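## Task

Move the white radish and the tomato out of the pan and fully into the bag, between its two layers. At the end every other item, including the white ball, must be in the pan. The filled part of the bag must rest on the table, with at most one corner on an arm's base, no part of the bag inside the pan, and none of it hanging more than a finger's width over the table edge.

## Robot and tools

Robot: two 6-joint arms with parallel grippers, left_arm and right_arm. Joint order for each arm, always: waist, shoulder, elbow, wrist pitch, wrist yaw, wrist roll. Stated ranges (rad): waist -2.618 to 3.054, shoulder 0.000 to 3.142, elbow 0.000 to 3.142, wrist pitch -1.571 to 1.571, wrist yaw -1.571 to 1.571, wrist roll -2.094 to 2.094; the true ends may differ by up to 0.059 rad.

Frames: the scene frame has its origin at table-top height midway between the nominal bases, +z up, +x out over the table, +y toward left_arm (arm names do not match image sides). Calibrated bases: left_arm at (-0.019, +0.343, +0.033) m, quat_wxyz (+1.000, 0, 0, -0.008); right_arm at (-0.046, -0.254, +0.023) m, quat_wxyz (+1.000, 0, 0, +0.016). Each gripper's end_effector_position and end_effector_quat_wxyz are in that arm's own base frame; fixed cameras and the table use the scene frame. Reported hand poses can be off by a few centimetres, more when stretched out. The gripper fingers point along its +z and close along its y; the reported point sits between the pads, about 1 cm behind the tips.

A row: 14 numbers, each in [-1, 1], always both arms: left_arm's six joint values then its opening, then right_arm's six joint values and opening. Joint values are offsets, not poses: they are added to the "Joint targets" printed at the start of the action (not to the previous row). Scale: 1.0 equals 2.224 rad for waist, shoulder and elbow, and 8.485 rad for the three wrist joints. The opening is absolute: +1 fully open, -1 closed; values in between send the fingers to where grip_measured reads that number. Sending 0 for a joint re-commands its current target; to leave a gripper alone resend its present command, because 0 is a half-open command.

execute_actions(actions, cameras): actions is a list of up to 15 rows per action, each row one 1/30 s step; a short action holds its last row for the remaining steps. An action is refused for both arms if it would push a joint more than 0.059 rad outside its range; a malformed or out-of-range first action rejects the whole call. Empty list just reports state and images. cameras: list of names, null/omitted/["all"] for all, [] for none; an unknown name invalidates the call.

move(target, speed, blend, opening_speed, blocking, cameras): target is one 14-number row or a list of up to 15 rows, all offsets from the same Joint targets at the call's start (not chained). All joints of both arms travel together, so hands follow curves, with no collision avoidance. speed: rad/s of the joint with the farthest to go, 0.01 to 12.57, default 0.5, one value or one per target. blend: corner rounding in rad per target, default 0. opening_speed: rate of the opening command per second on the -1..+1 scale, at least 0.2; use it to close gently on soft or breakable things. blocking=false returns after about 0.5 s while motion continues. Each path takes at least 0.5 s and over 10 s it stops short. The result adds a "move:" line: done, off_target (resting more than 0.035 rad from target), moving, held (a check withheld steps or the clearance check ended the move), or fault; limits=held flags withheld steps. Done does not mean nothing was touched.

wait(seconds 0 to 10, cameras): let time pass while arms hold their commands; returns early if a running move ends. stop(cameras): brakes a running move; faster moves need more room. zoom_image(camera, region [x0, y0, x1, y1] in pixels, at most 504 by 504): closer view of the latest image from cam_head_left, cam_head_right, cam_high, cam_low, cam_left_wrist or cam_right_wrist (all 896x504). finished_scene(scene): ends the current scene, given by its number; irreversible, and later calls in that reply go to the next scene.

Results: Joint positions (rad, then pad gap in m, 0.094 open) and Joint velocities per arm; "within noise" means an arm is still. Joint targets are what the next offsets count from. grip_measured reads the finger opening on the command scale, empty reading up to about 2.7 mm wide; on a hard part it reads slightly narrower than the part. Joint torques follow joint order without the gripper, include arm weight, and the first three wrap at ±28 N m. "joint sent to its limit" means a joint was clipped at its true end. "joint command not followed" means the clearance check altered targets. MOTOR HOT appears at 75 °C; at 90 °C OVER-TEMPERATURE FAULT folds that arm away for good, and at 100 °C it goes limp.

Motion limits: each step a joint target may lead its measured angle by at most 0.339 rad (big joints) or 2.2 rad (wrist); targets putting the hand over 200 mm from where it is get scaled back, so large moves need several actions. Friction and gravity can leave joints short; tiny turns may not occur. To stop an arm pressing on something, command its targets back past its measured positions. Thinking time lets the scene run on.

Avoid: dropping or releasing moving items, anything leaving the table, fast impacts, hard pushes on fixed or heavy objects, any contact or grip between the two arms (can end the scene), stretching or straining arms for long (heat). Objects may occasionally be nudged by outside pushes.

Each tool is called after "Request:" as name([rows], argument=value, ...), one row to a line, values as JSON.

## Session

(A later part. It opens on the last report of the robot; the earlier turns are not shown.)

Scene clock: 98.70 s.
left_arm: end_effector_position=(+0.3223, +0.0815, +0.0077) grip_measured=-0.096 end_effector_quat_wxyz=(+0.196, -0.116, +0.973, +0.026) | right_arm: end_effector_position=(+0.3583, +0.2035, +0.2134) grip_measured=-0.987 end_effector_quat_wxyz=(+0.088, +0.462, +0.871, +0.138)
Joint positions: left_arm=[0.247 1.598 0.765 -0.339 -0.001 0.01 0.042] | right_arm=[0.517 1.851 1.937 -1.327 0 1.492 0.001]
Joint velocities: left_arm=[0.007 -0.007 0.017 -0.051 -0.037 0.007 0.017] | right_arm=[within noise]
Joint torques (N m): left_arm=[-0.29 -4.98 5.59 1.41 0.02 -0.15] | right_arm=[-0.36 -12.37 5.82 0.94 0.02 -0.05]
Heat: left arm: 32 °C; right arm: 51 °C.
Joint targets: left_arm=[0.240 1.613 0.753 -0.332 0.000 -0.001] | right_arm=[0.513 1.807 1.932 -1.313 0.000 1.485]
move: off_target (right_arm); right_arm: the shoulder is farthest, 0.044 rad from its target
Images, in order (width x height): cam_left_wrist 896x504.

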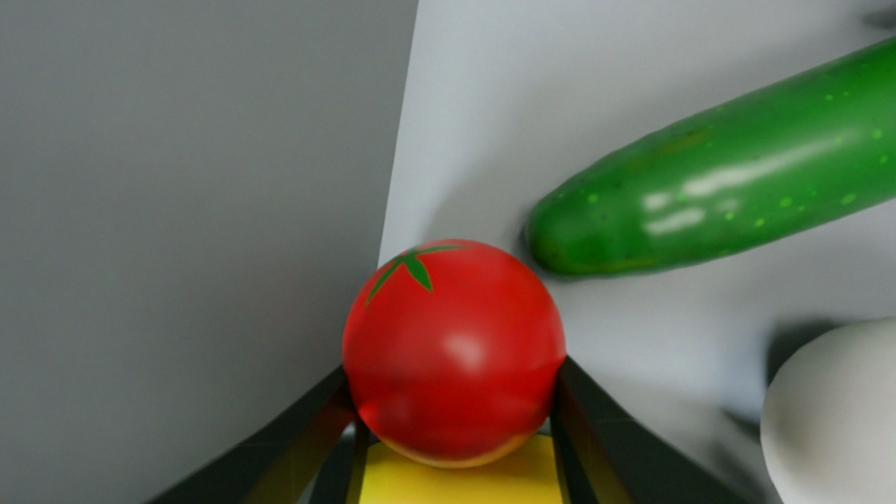

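Request:
move([
  [0,-0.1502,0.1007,-0.0431,0,0,-0.25,0,0,0,0,0,0,-1],
  [-0.4901,-0.2689,-0.1115,0.0285,0,0,-0.25,0,0,0,0,0,0,-1],
  [-0.5261,-0.0652,-0.1619,0.1308,0,0.165,-0.25,0,0,0,0,0,0,-1],
], speed=[0.4,1.0,0.8], blend=[0.08,0.1,0], opening_speed=0.5, cameras=["cam_left_wrist","cam_right_wrist","cam_head_left"])

Scene clock: 104.30 s.
left_arm: end_effector_position=(+0.2422, -0.3202, +0.1236) grip_measured=-0.111 end_effector_quat_wxyz=(+0.585, +0.731, +0.323, +0.138) | right_arm: end_effector_position=(+0.3583, +0.2035, +0.2134) grip_measured=-0.987 end_effector_quat_wxyz=(+0.088, +0.462, +0.871, +0.138)
Joint positions: left_arm=[-0.923 1.456 0.404 0.77 0 1.386 0.042] | right_arm=[0.517 1.851 1.937 -1.327 0 1.492 0.001]
Joint velocities: within noise
Joint torques (N m): left_arm=[-0.31 -3.95 5.7 2.48 0.03 0.03] | right_arm=[-0.35 -12.37 5.82 0.94 0.02 -0.04]
Heat: left arm: 33 °C; right arm: 51 °C.
Joint targets: left_arm=[-0.930 1.468 0.393 0.778 0.000 1.399] | right_arm=[0.513 1.807 1.932 -1.313 0.000 1.485]
move: off_target (right_arm); right_arm: the shoulder is farthest, 0.044 rad from its target
Images, in order (width x height): cam_head_left 896x504, cam_left_wrist 896x504, cam_right_wrist 896x504.

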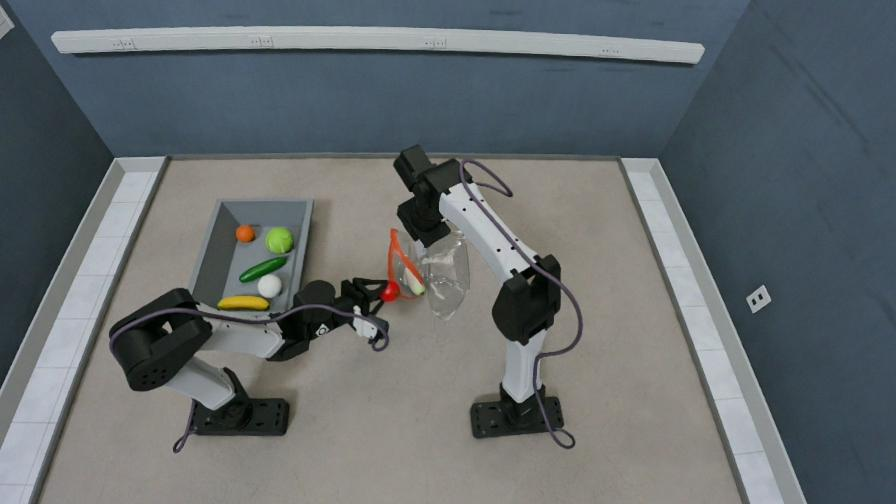

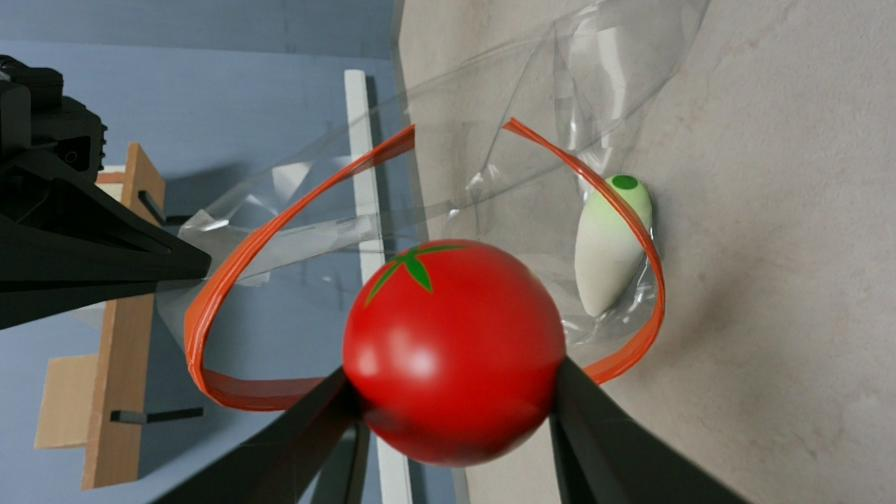

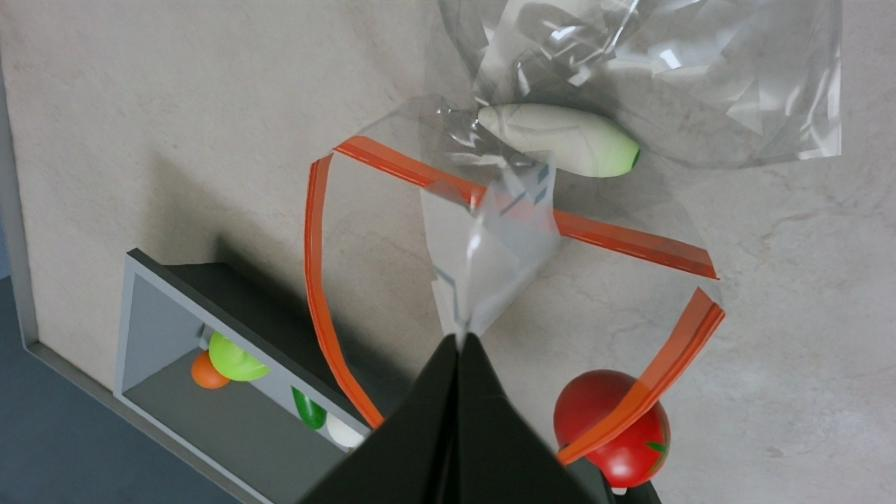

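Request:
move(target=[-0.0202,0.2361,0.263,-0.0072,0,0,-0.25,0,0,0,0,0,0,-1], speed=0.3, cameras=["cam_left_wrist","cam_right_wrist"])

Scene clock: 107.40 s.
left_arm: end_effector_position=(+0.3072, -0.4459, +0.1102) grip_measured=-0.111 end_effector_quat_wxyz=(+0.587, +0.739, +0.307, +0.125) | right_arm: end_effector_position=(+0.3583, +0.2035, +0.2134) grip_measured=-0.987 end_effector_quat_wxyz=(+0.088, +0.462, +0.871, +0.138)
Joint positions: left_arm=[-0.968 1.973 0.957 0.733 0 1.388 0.042] | right_arm=[0.517 1.851 1.937 -1.327 0 1.492 0.001]
Joint velocities: within noise
Joint torques (N m): left_arm=[-0.4 -8.1 8.92 2.21 0.03 0.01] | right_arm=[-0.35 -12.36 5.81 0.94 0.01 -0.04]
Heat: left arm: 33 °C; right arm: 51 °C.
Joint targets: left_arm=[-0.975 1.993 0.978 0.717 0.000 1.399] | right_arm=[0.513 1.807 1.932 -1.313 0.000 1.485]
move: off_target (right_arm); right_arm: the shoulder is farthest, 0.044 rad from its target
Images, in order (width x height): cam_left_wrist 896x504, cam_right_wrist 896x504.

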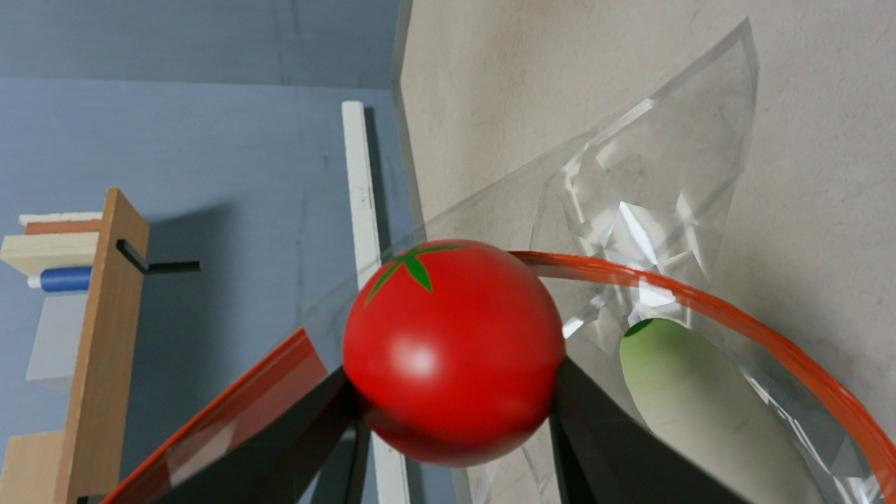

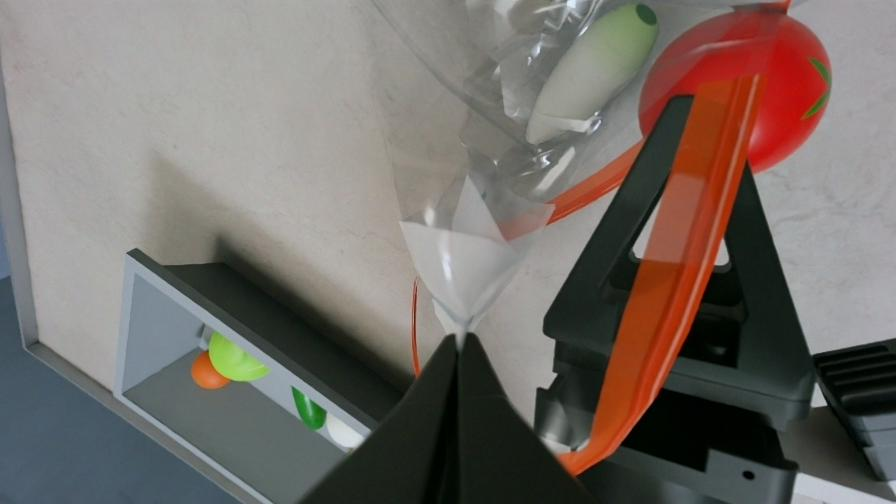

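Request:
move([
  [0,-0.2361,-0.263,0.0072,0,0,-0.25,0,0,0,0,0,0,-1],
  [0.0337,-0.2361,-0.263,0.0072,0,0,-0.25,0,0,0,0,0,0,-1],
], speed=0.4, blend=0.03, cameras=["cam_left_wrist","cam_right_wrist"])

Scene clock: 110.73 s.
left_arm: end_effector_position=(+0.2487, -0.3152, +0.1118) grip_measured=-0.111 end_effector_quat_wxyz=(+0.571, +0.737, +0.334, +0.141) | right_arm: end_effector_position=(+0.3583, +0.2035, +0.2134) grip_measured=-0.987 end_effector_quat_wxyz=(+0.088, +0.462, +0.871, +0.138)
Joint positions: left_arm=[-0.903 1.487 0.403 0.77 -0.001 1.388 0.042] | right_arm=[0.517 1.851 1.937 -1.327 0 1.492 0.001]
Joint velocities: within noise
Joint torques (N m): left_arm=[0.47 -6.49 5.53 2.46 0.05 0.01] | right_arm=[-0.36 -12.34 5.81 0.94 0.02 -0.04]
Heat: left arm: 34 °C; right arm: 51 °C.
Joint targets: left_arm=[-0.900 1.467 0.393 0.778 0.000 1.399] | right_arm=[0.513 1.807 1.932 -1.313 0.000 1.485]
move: off_target (right_arm); right_arm: the shoulder is farthest, 0.044 rad from its target
Images, in order (width x height): cam_left_wrist 896x504, cam_right_wrist 896x504.

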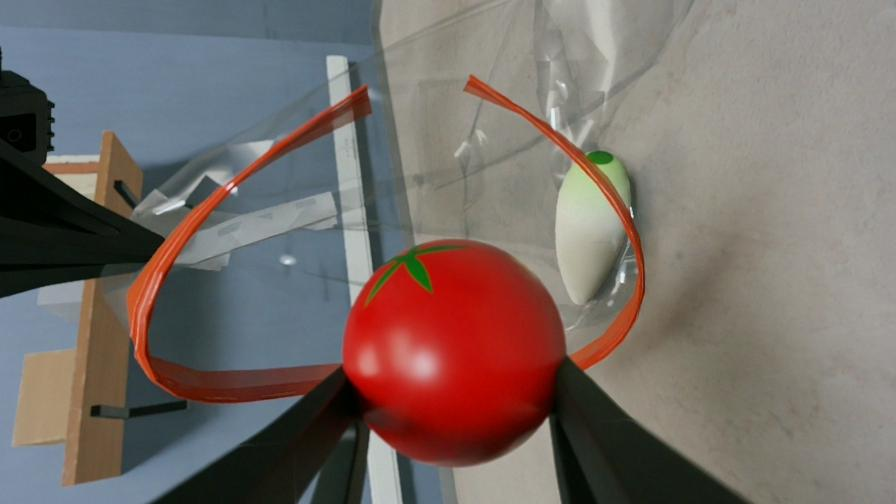

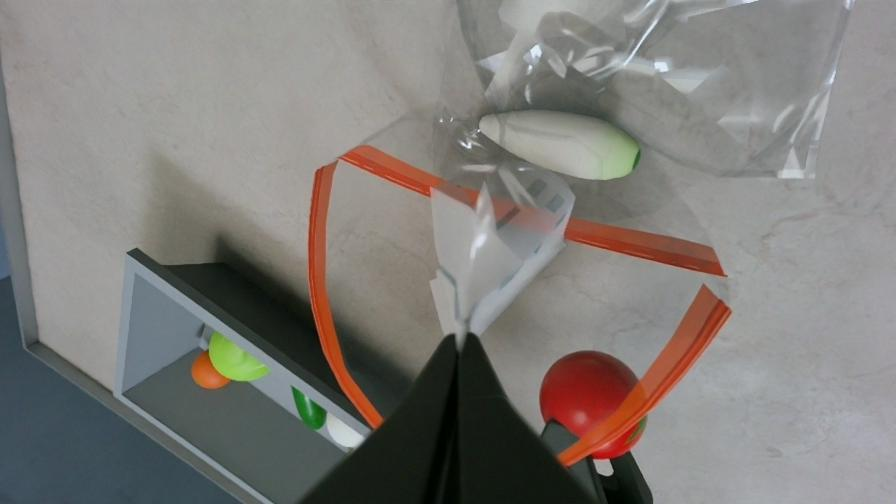

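Request:
move(target=[0.0112,0.2496,0.259,-0.0027,0,0,-0.25,0,0,0,0,0,0,-1], speed=0.3, cameras=["cam_left_wrist","cam_right_wrist"])

Scene clock: 113.80 s.
left_arm: end_effector_position=(+0.3445, -0.4177, +0.0991) grip_measured=-0.111 end_effector_quat_wxyz=(+0.579, +0.726, +0.339, +0.150) | right_arm: end_effector_position=(+0.3583, +0.2035, +0.2134) grip_measured=-0.987 end_effector_quat_wxyz=(+0.088, +0.462, +0.871, +0.138)
Joint positions: left_arm=[-0.881 2.004 0.948 0.768 -0.001 1.388 0.042] | right_arm=[0.517 1.851 1.937 -1.327 0 1.492 0.001]
Joint velocities: within noise
Joint torques (N m): left_arm=[0.72 -8.21 8.77 2.26 0.04 0.01] | right_arm=[-0.36 -12.37 5.81 0.94 0.01 -0.04]
Heat: left arm: 34 °C; right arm: 52 °C.
Joint targets: left_arm=[-0.875 2.023 0.969 0.755 0.000 1.399] | right_arm=[0.513 1.807 1.932 -1.313 0.000 1.485]
move: off_target (right_arm); right_arm: the shoulder is farthest, 0.044 rad from its target
Images, in order (width x height): cam_left_wrist 896x504, cam_right_wrist 896x504.

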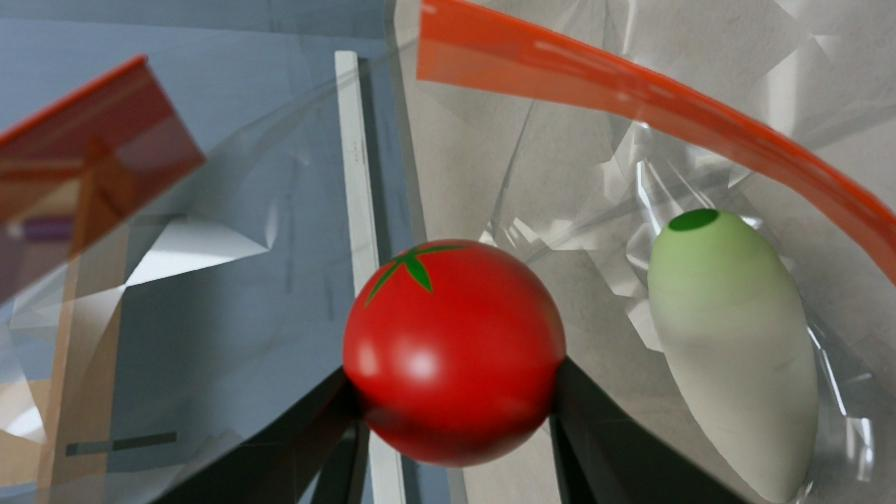

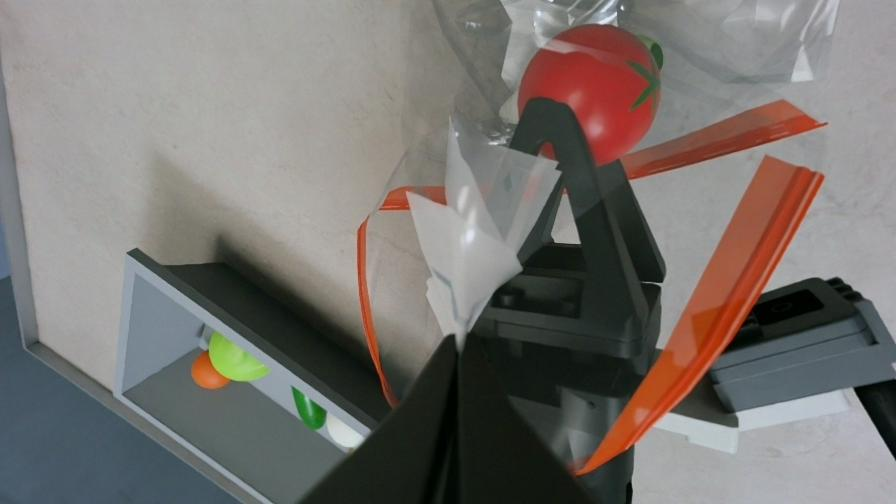

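Request:
move(target=[-0.0112,0.0917,0.0751,0.0045,0,0,-0.25,0,0,0,0,0,0,-1], speed=0.2, cameras=["cam_left_wrist","cam_right_wrist"])

Scene clock: 115.67 s.
left_arm: end_effector_position=(+0.3650, -0.4520, +0.0678) grip_measured=-0.111 end_effector_quat_wxyz=(+0.580, +0.728, +0.335, +0.147) | right_arm: end_effector_position=(+0.3584, +0.2034, +0.2134) grip_measured=-0.987 end_effector_quat_wxyz=(+0.089, +0.462, +0.872, +0.138)
Joint positions: left_arm=[-0.892 2.201 1.117 0.797 -0.001 1.388 0.042] | right_arm=[0.517 1.851 1.937 -1.327 0.001 1.492 0.001]
Joint velocities: within noise
Joint torques (N m): left_arm=[-0.44 -9.14 8.46 2.36 0.02 0.01] | right_arm=[-0.36 -12.36 5.82 0.94 0.01 -0.05]
Heat: left arm: 35 °C; right arm: 52 °C.
Joint targets: left_arm=[-0.900 2.227 1.136 0.793 0.000 1.399] | right_arm=[0.513 1.807 1.932 -1.313 0.000 1.485]
move: off_target (right_arm); right_arm: the shoulder is farthest, 0.044 rad from its target
Images, in order (width x height): cam_left_wrist 896x504, cam_right_wrist 896x504.

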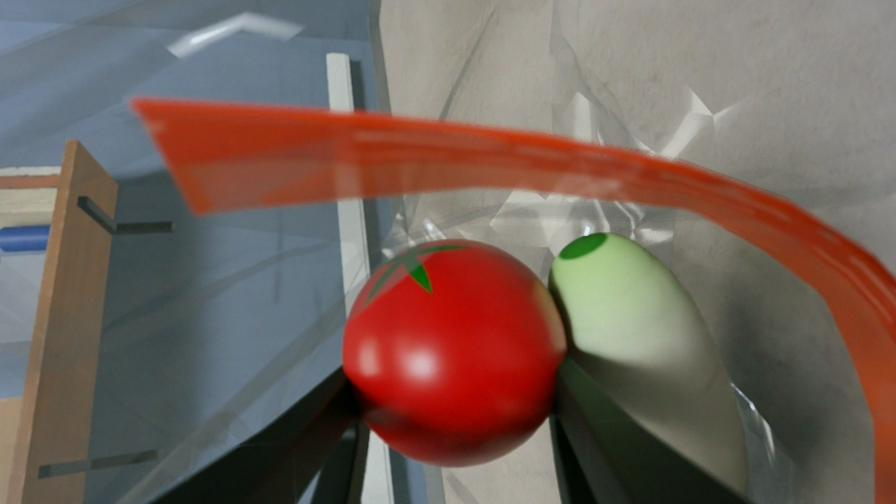

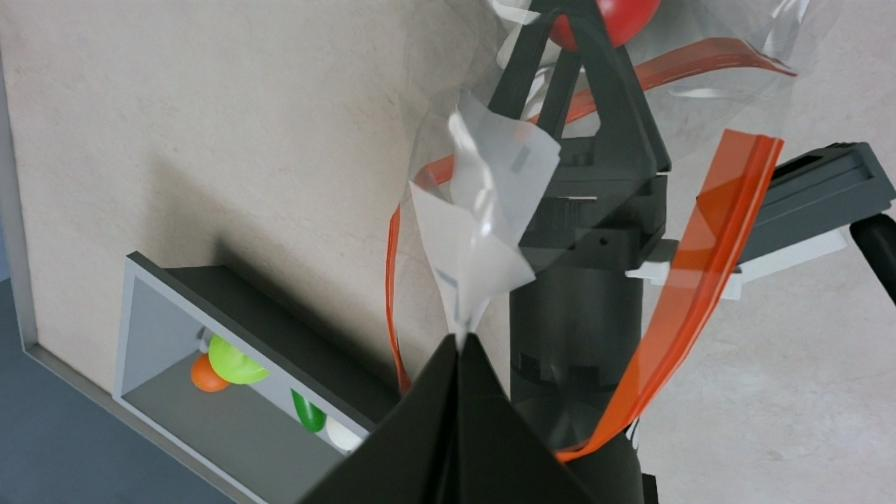

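Request:
move([
  [0,0,0,0,0,0,0.25,0,0,0,0,0,0,-1],
  [0,0,0,-0.0295,0,0.059,0.25,0,0,0,0,0,0,-1],
], speed=0.5, opening_speed=0.6, cameras=["cam_left_wrist","cam_right_wrist"])

Scene clock: 118.80 s.
left_arm: end_effector_position=(+0.3606, -0.4465, +0.0416) grip_measured=+0.248 end_effector_quat_wxyz=(+0.480, +0.823, +0.154, +0.260) | right_arm: end_effector_position=(+0.3563, +0.1994, +0.2109) grip_measured=-0.987 end_effector_quat_wxyz=(+0.088, +0.464, +0.872, +0.128)
Joint positions: left_arm=[-0.892 2.201 1.137 0.649 -0.001 1.881 0.059] | right_arm=[0.514 1.851 1.932 -1.341 0.01 1.491 0.001]
Joint velocities: within noise
Joint torques (N m): left_arm=[-0.43 -9.14 6.49 1.12 0.04 0.09] | right_arm=[-0.14 -12.34 6.24 1.04 -0.07 -0.04]
Heat: left arm: 34 °C; right arm: 52 °C.
Joint targets: left_arm=[-0.900 2.227 1.136 0.543 0.000 1.900] | right_arm=[0.513 1.807 1.933 -1.313 0.000 1.485]
move: off_target (left_arm, right_arm); left_arm: the wrist pitch is farthest, 0.106 rad from its target; right_arm: the shoulder is farthest, 0.044 rad from its target
Images, in order (width x height): cam_left_wrist 896x504, cam_right_wrist 896x504.

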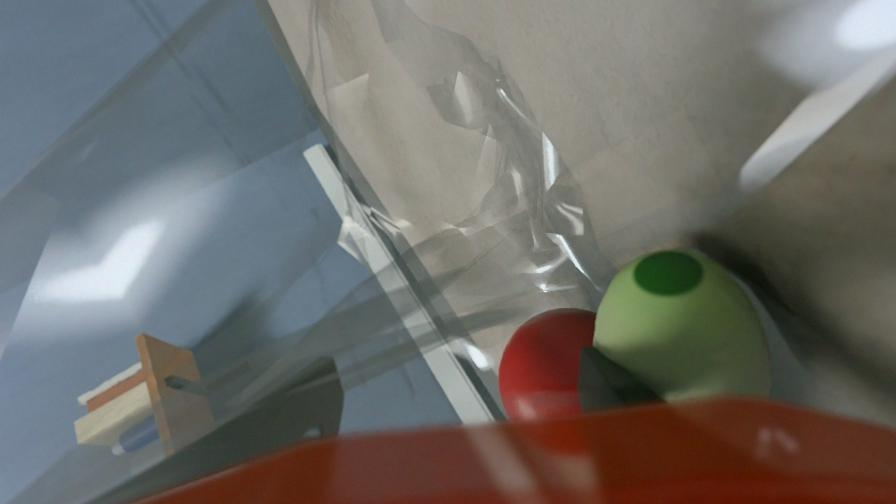

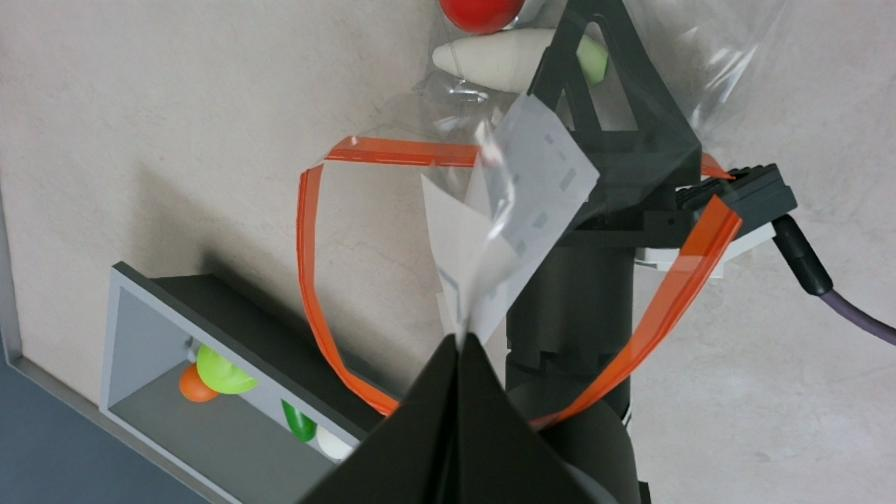

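Request:
move([
  [0,0,0,0.0303,0,-0.059,0.25,0,0,0,0,0,0,-1],
  [0,-0.0917,-0.0751,0.025,0,-0.059,0.1,0,0,0,0,0,0,-1],
  [0,-0.3417,-0.3341,0.0277,0,-0.059,0.1,0,0,0,0,0,0,-1],
  [0.1799,-0.545,-0.2837,-0.0746,0,-0.2239,0.1,0,0,0,0,0,0,-1],
], speed=[0.8,0.5,0.5,1.0], blend=[0.03,0.05,0.08,0], cameras=["cam_right_wrist","cam_head_left","cam_high"])

Scene clock: 124.83 s.
left_arm: end_effector_position=(+0.2854, -0.1580, +0.1209) grip_measured=+0.102 end_effector_quat_wxyz=(+0.446, +0.228, +0.858, -0.112) | right_arm: end_effector_position=(+0.3587, +0.2012, +0.2119) grip_measured=-0.987 end_effector_quat_wxyz=(+0.090, +0.464, +0.871, +0.134)
Joint positions: left_arm=[-0.506 1.025 0.483 -0.073 -0.001 0.013 0.052] | right_arm=[0.514 1.851 1.932 -1.328 0.007 1.491 0.001]
Joint velocities: within noise
Joint torques (N m): left_arm=[0.69 -3.33 10.51 2.01 0.01 -0.15] | right_arm=[-0.12 -12.34 6.27 0.94 -0.05 -0.04]
Heat: left arm: 35 °C; right arm: 52 °C.
Joint targets: left_arm=[-0.500 1.014 0.505 -0.090 0.000 0.000] | right_arm=[0.513 1.807 1.933 -1.313 0.000 1.485]
move: off_target (right_arm); blend cut to 0 rad at target 2; right_arm: the shoulder is farthest, 0.044 rad from its target
Images, in order (width x height): cam_head_left 896x504, cam_high 896x504, cam_right_wrist 896x504.

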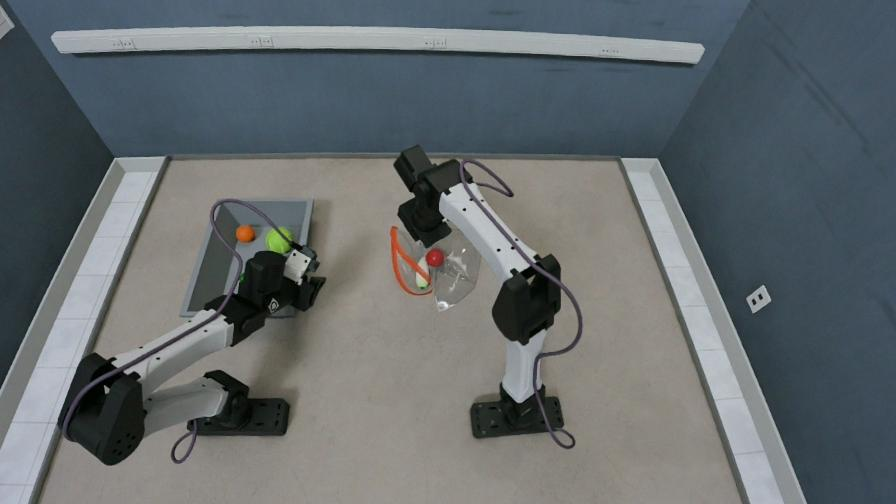

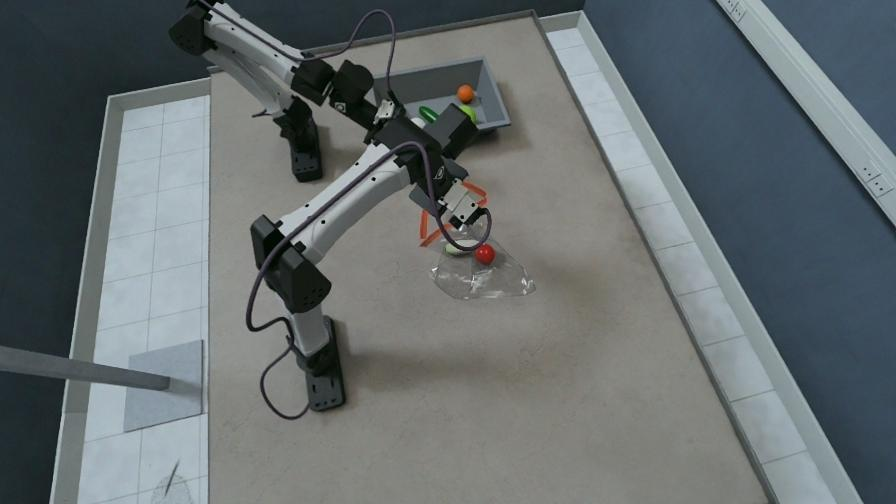

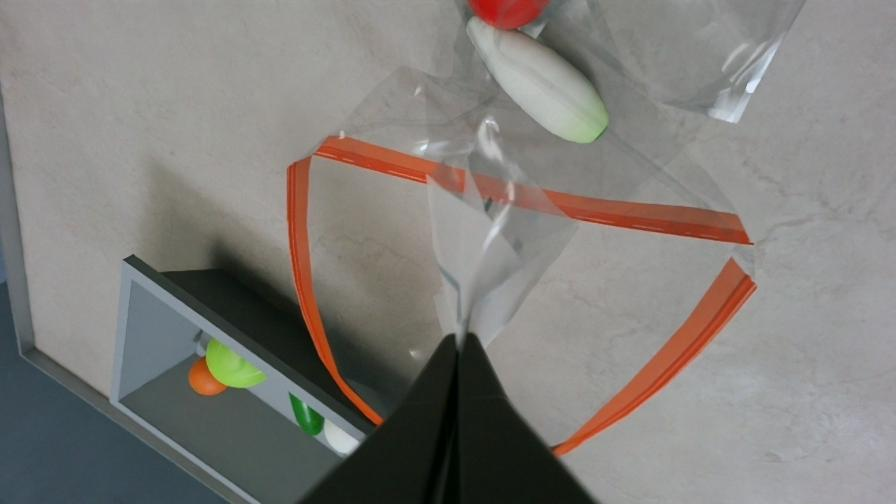

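Request:
move(target=[0,0,0,0,0,0,0.1,0,0.0459,0.1583,-0.0279,0,0,-1], speed=0.2, cameras=["cam_right_wrist"])

Scene clock: 129.10 s.
left_arm: end_effector_position=(+0.2853, -0.1579, +0.1207) grip_measured=+0.102 end_effector_quat_wxyz=(+0.445, +0.227, +0.859, -0.112) | right_arm: end_effector_position=(+0.3528, +0.1979, +0.2769) grip_measured=-0.988 end_effector_quat_wxyz=(+0.105, +0.461, +0.867, +0.159)
Joint positions: left_arm=[-0.506 1.025 0.483 -0.074 -0.001 0.012 0.052] | right_arm=[0.514 1.895 2.258 -1.55 0.007 1.491 0.001]
Joint velocities: within noise
Joint torques (N m): left_arm=[0.72 -3.34 10.54 2.03 0.01 -0.16] | right_arm=[-0.1 -6.98 8.12 0.89 -0.05 -0.04]
Heat: left arm: 35 °C; right arm: 52 °C.
Joint targets: left_arm=[-0.500 1.014 0.505 -0.090 0.000 0.000] | right_arm=[0.513 1.910 2.285 -1.550 0.000 1.485]
move: done
Images, in order (width x height): cam_right_wrist 896x504.

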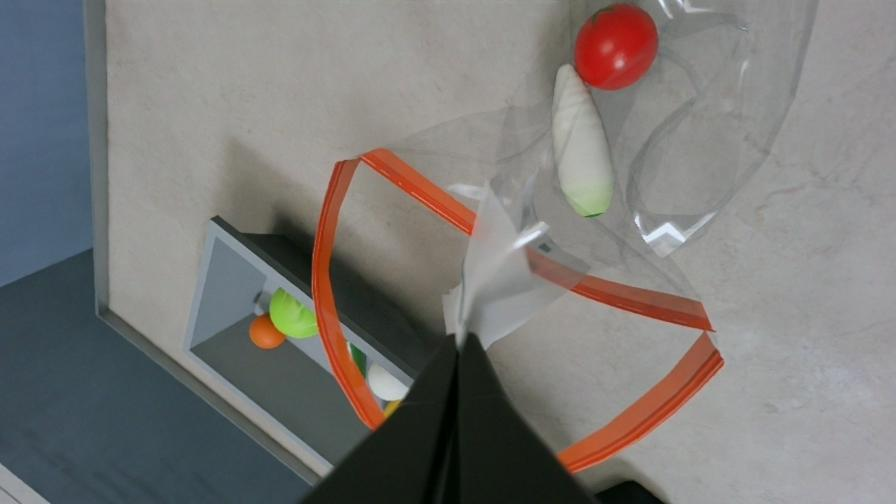

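Request:
move([
  [0,0,0,0,0,0,0.1,0.054,0.0405,-0.1025,0.0114,0,0,-1],
  [0,0,0,0,0,0,0.1,0.054,0.0301,-0.2675,0.052,0,0,-1],
], speed=0.2, blend=[0.05,0], cameras=["cam_right_wrist","cam_head_left","cam_low"])

Scene clock: 133.73 s.
left_arm: end_effector_position=(+0.2853, -0.1579, +0.1207) grip_measured=+0.102 end_effector_quat_wxyz=(+0.445, +0.227, +0.859, -0.112) | right_arm: end_effector_position=(+0.3387, +0.2437, +0.0985) grip_measured=-0.987 end_effector_quat_wxyz=(+0.042, +0.418, +0.905, +0.069)
Joint positions: left_arm=[-0.506 1.025 0.483 -0.074 -0.001 0.012 0.052] | right_arm=[0.627 1.982 1.693 -1.121 0.007 1.491 0.001]
Joint velocities: within noise
Joint torques (N m): left_arm=[0.69 -3.29 10.54 2.01 0.01 -0.16] | right_arm=[0.65 -10.13 5.94 0.62 -0.04 -0.02]
Heat: left arm: 35 °C; right arm: 50 °C.
Joint targets: left_arm=[-0.500 1.014 0.505 -0.090 0.000 0.000] | right_arm=[0.633 1.976 1.690 -1.109 0.000 1.485]
move: done
Images, in order (width x height): cam_head_left 896x504, cam_low 896x504, cam_right_wrist 896x504.

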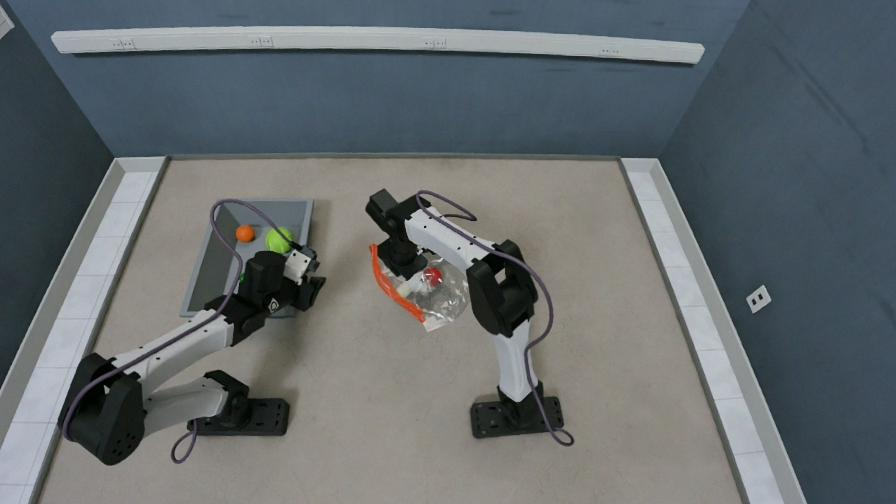

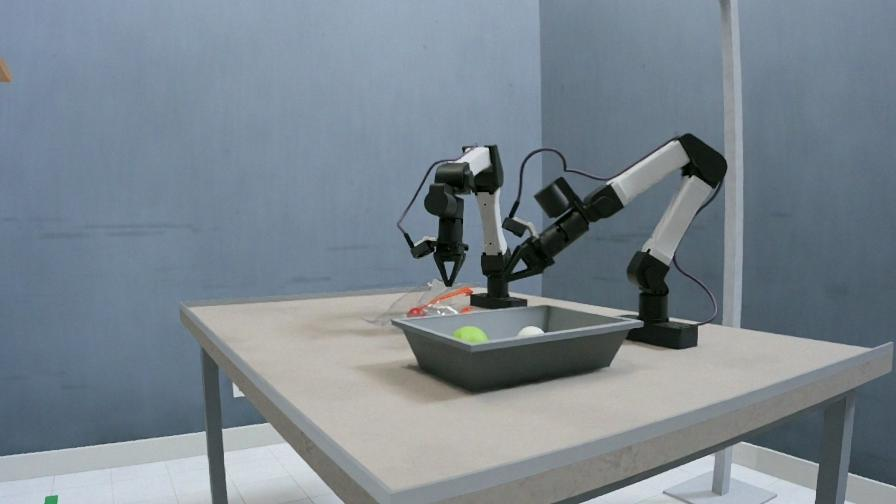

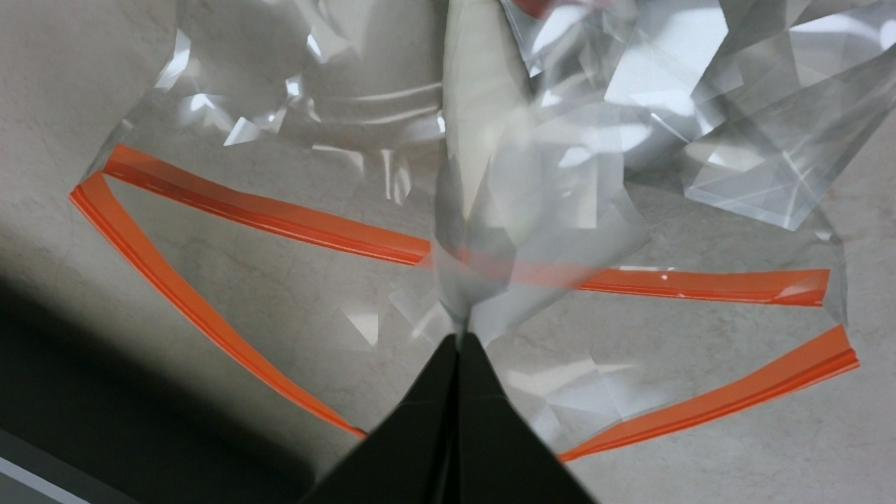

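Request:
move(target=[0,0,0,0,0,0,0.1,0.0135,0.018,-0.0634,0.0212,0,0,-1], speed=0.15, cameras=["cam_right_wrist","cam_high"])

Request:
zoom_image(camera="cam_right_wrist", region=[300, 0, 800, 504])

Scene clock: 136.07 s.
left_arm: end_effector_position=(+0.2853, -0.1579, +0.1207) grip_measured=+0.102 end_effector_quat_wxyz=(+0.445, +0.227, +0.859, -0.112) | right_arm: end_effector_position=(+0.3345, +0.2563, +0.0567) grip_measured=-0.987 end_effector_quat_wxyz=(+0.046, +0.404, +0.910, +0.077)
Joint positions: left_arm=[-0.506 1.025 0.483 -0.074 -0.001 0.012 0.052] | right_arm=[0.657 2.002 1.552 -0.941 0.007 1.491 0.001]
Joint velocities: within noise
Joint torques (N m): left_arm=[0.7 -3.32 10.55 2.03 0.02 -0.16] | right_arm=[0.65 -8.5 5.83 0.7 -0.04 -0.02]
Heat: left arm: 35 °C; right arm: 49 °C.
Joint targets: left_arm=[-0.500 1.014 0.505 -0.090 0.000 0.000] | right_arm=[0.663 2.016 1.549 -0.929 0.000 1.485]
move: done
Images, in order (width x height): cam_high 896x504, cam_right_wrist 896x504.

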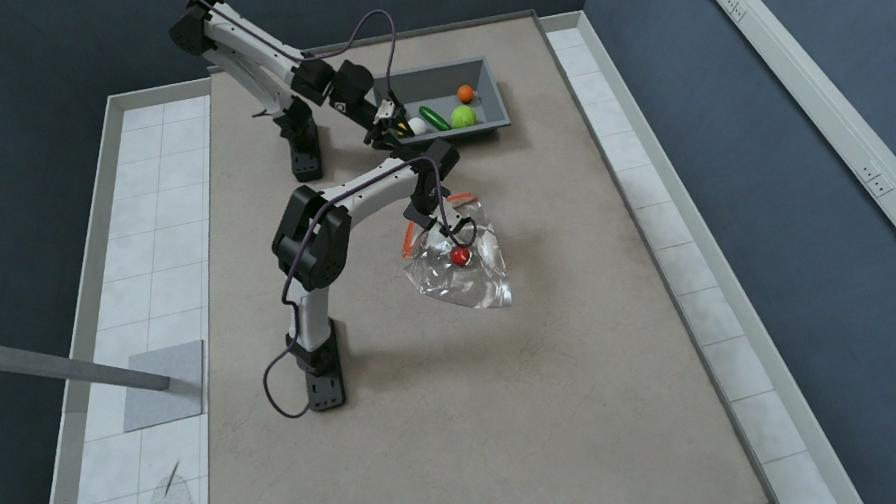

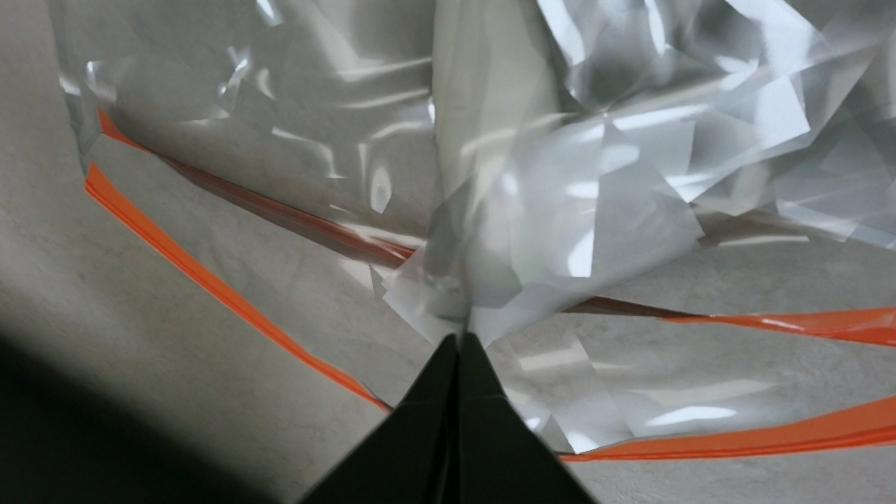

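Scaled by 1.000.

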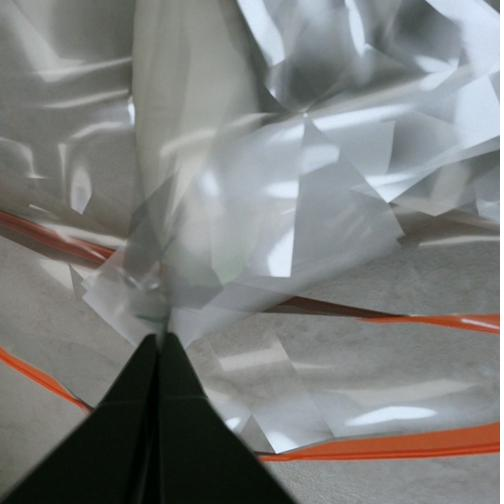

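Request:
move([
  [0,0,0,0,0,0,0.1,-0.0674,-0.0477,0.3309,-0.0732,0,0,-1],
  [0,0,0,0,0,0,0.1,-0.1183,-0.1511,0.2927,-0.0732,0,0,-1],
], speed=[0.3,0.15], blend=[0.03,0], cameras=["cam_right_wrist","cam_high","cam_low"])

Request:
zoom_image(camera="cam_high", region=[350, 120, 600, 340])

Request:
zoom_image(camera="cam_low", region=[330, 120, 580, 340])

Scene clock: 141.97 s.
left_arm: end_effector_position=(+0.2853, -0.1579, +0.1207) grip_measured=+0.102 end_effector_quat_wxyz=(+0.445, +0.227, +0.859, -0.112) | right_arm: end_effector_position=(+0.3367, +0.1430, +0.3265) grip_measured=-0.988 end_effector_quat_wxyz=(+0.149, +0.501, +0.828, +0.202)
Joint positions: left_arm=[-0.506 1.025 0.483 -0.074 -0.001 0.012 0.052] | right_arm=[0.405 1.713 2.204 -1.554 0.007 1.491 0.001]
Joint velocities: within noise
Joint torques (N m): left_arm=[0.68 -3.3 10.52 2.02 0.02 -0.16] | right_arm=[-0.47 -9.29 4.82 1.13 -0.04 -0.05]
Heat: left arm: 36 °C; right arm: 49 °C.
Joint targets: left_arm=[-0.500 1.014 0.505 -0.090 0.000 0.000] | right_arm=[0.399 1.680 2.200 -1.550 0.000 1.485]
move: done
Images, in order (width x height): cam_high 896x504, cam_low 896x504, cam_right_wrist 896x504.

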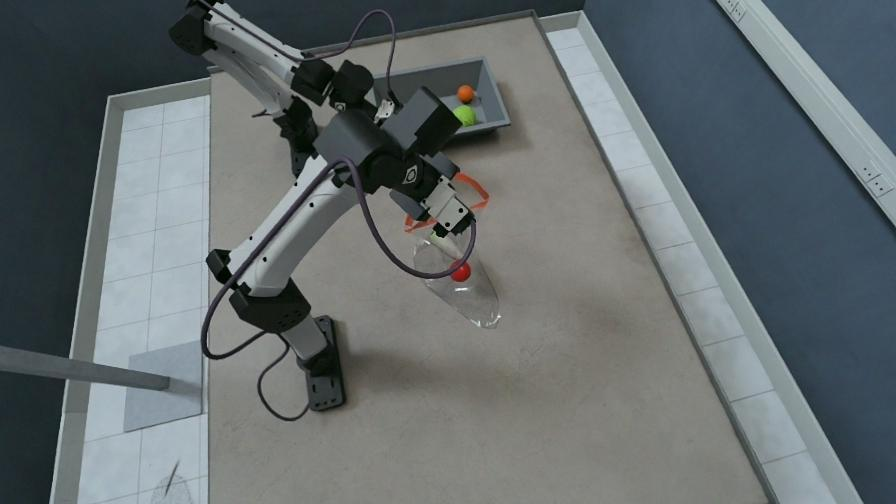

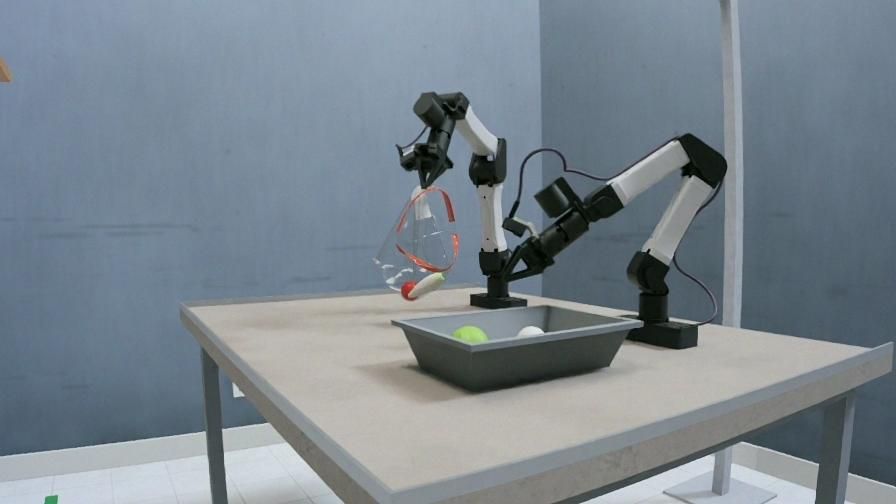

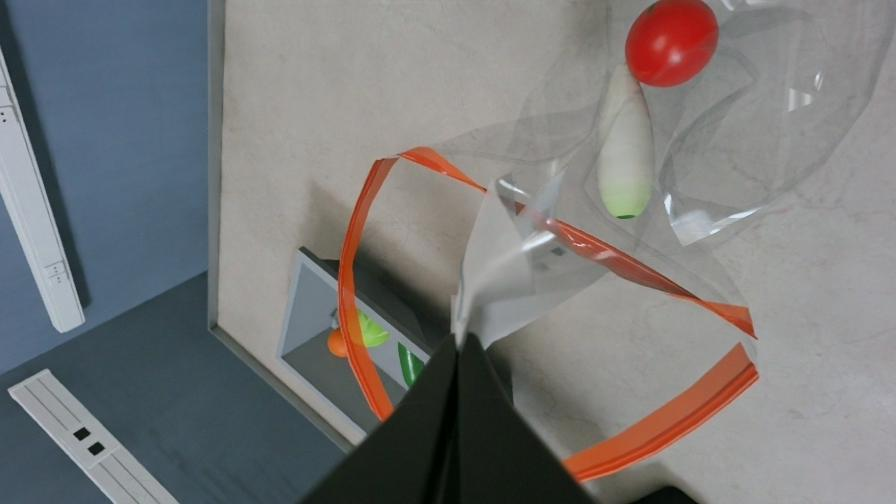

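Scaled by 2.016 from the camera's 896x504 image, which has a finer 1280x720 frame.

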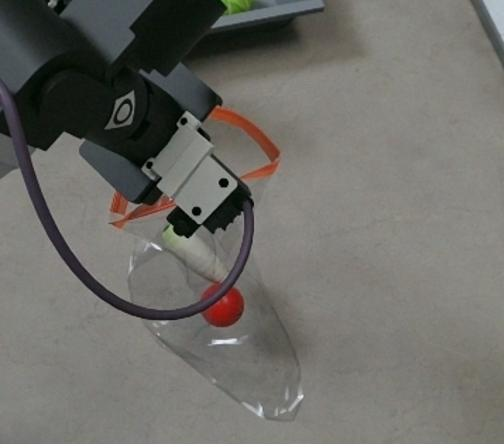

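Scaled by 2.016 from the camera's 896x504 image, which has a finer 1280x720 frame.

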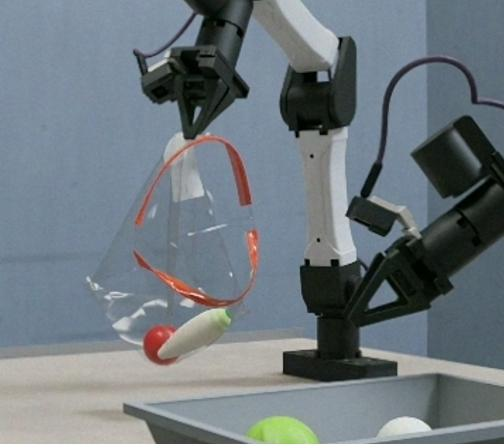

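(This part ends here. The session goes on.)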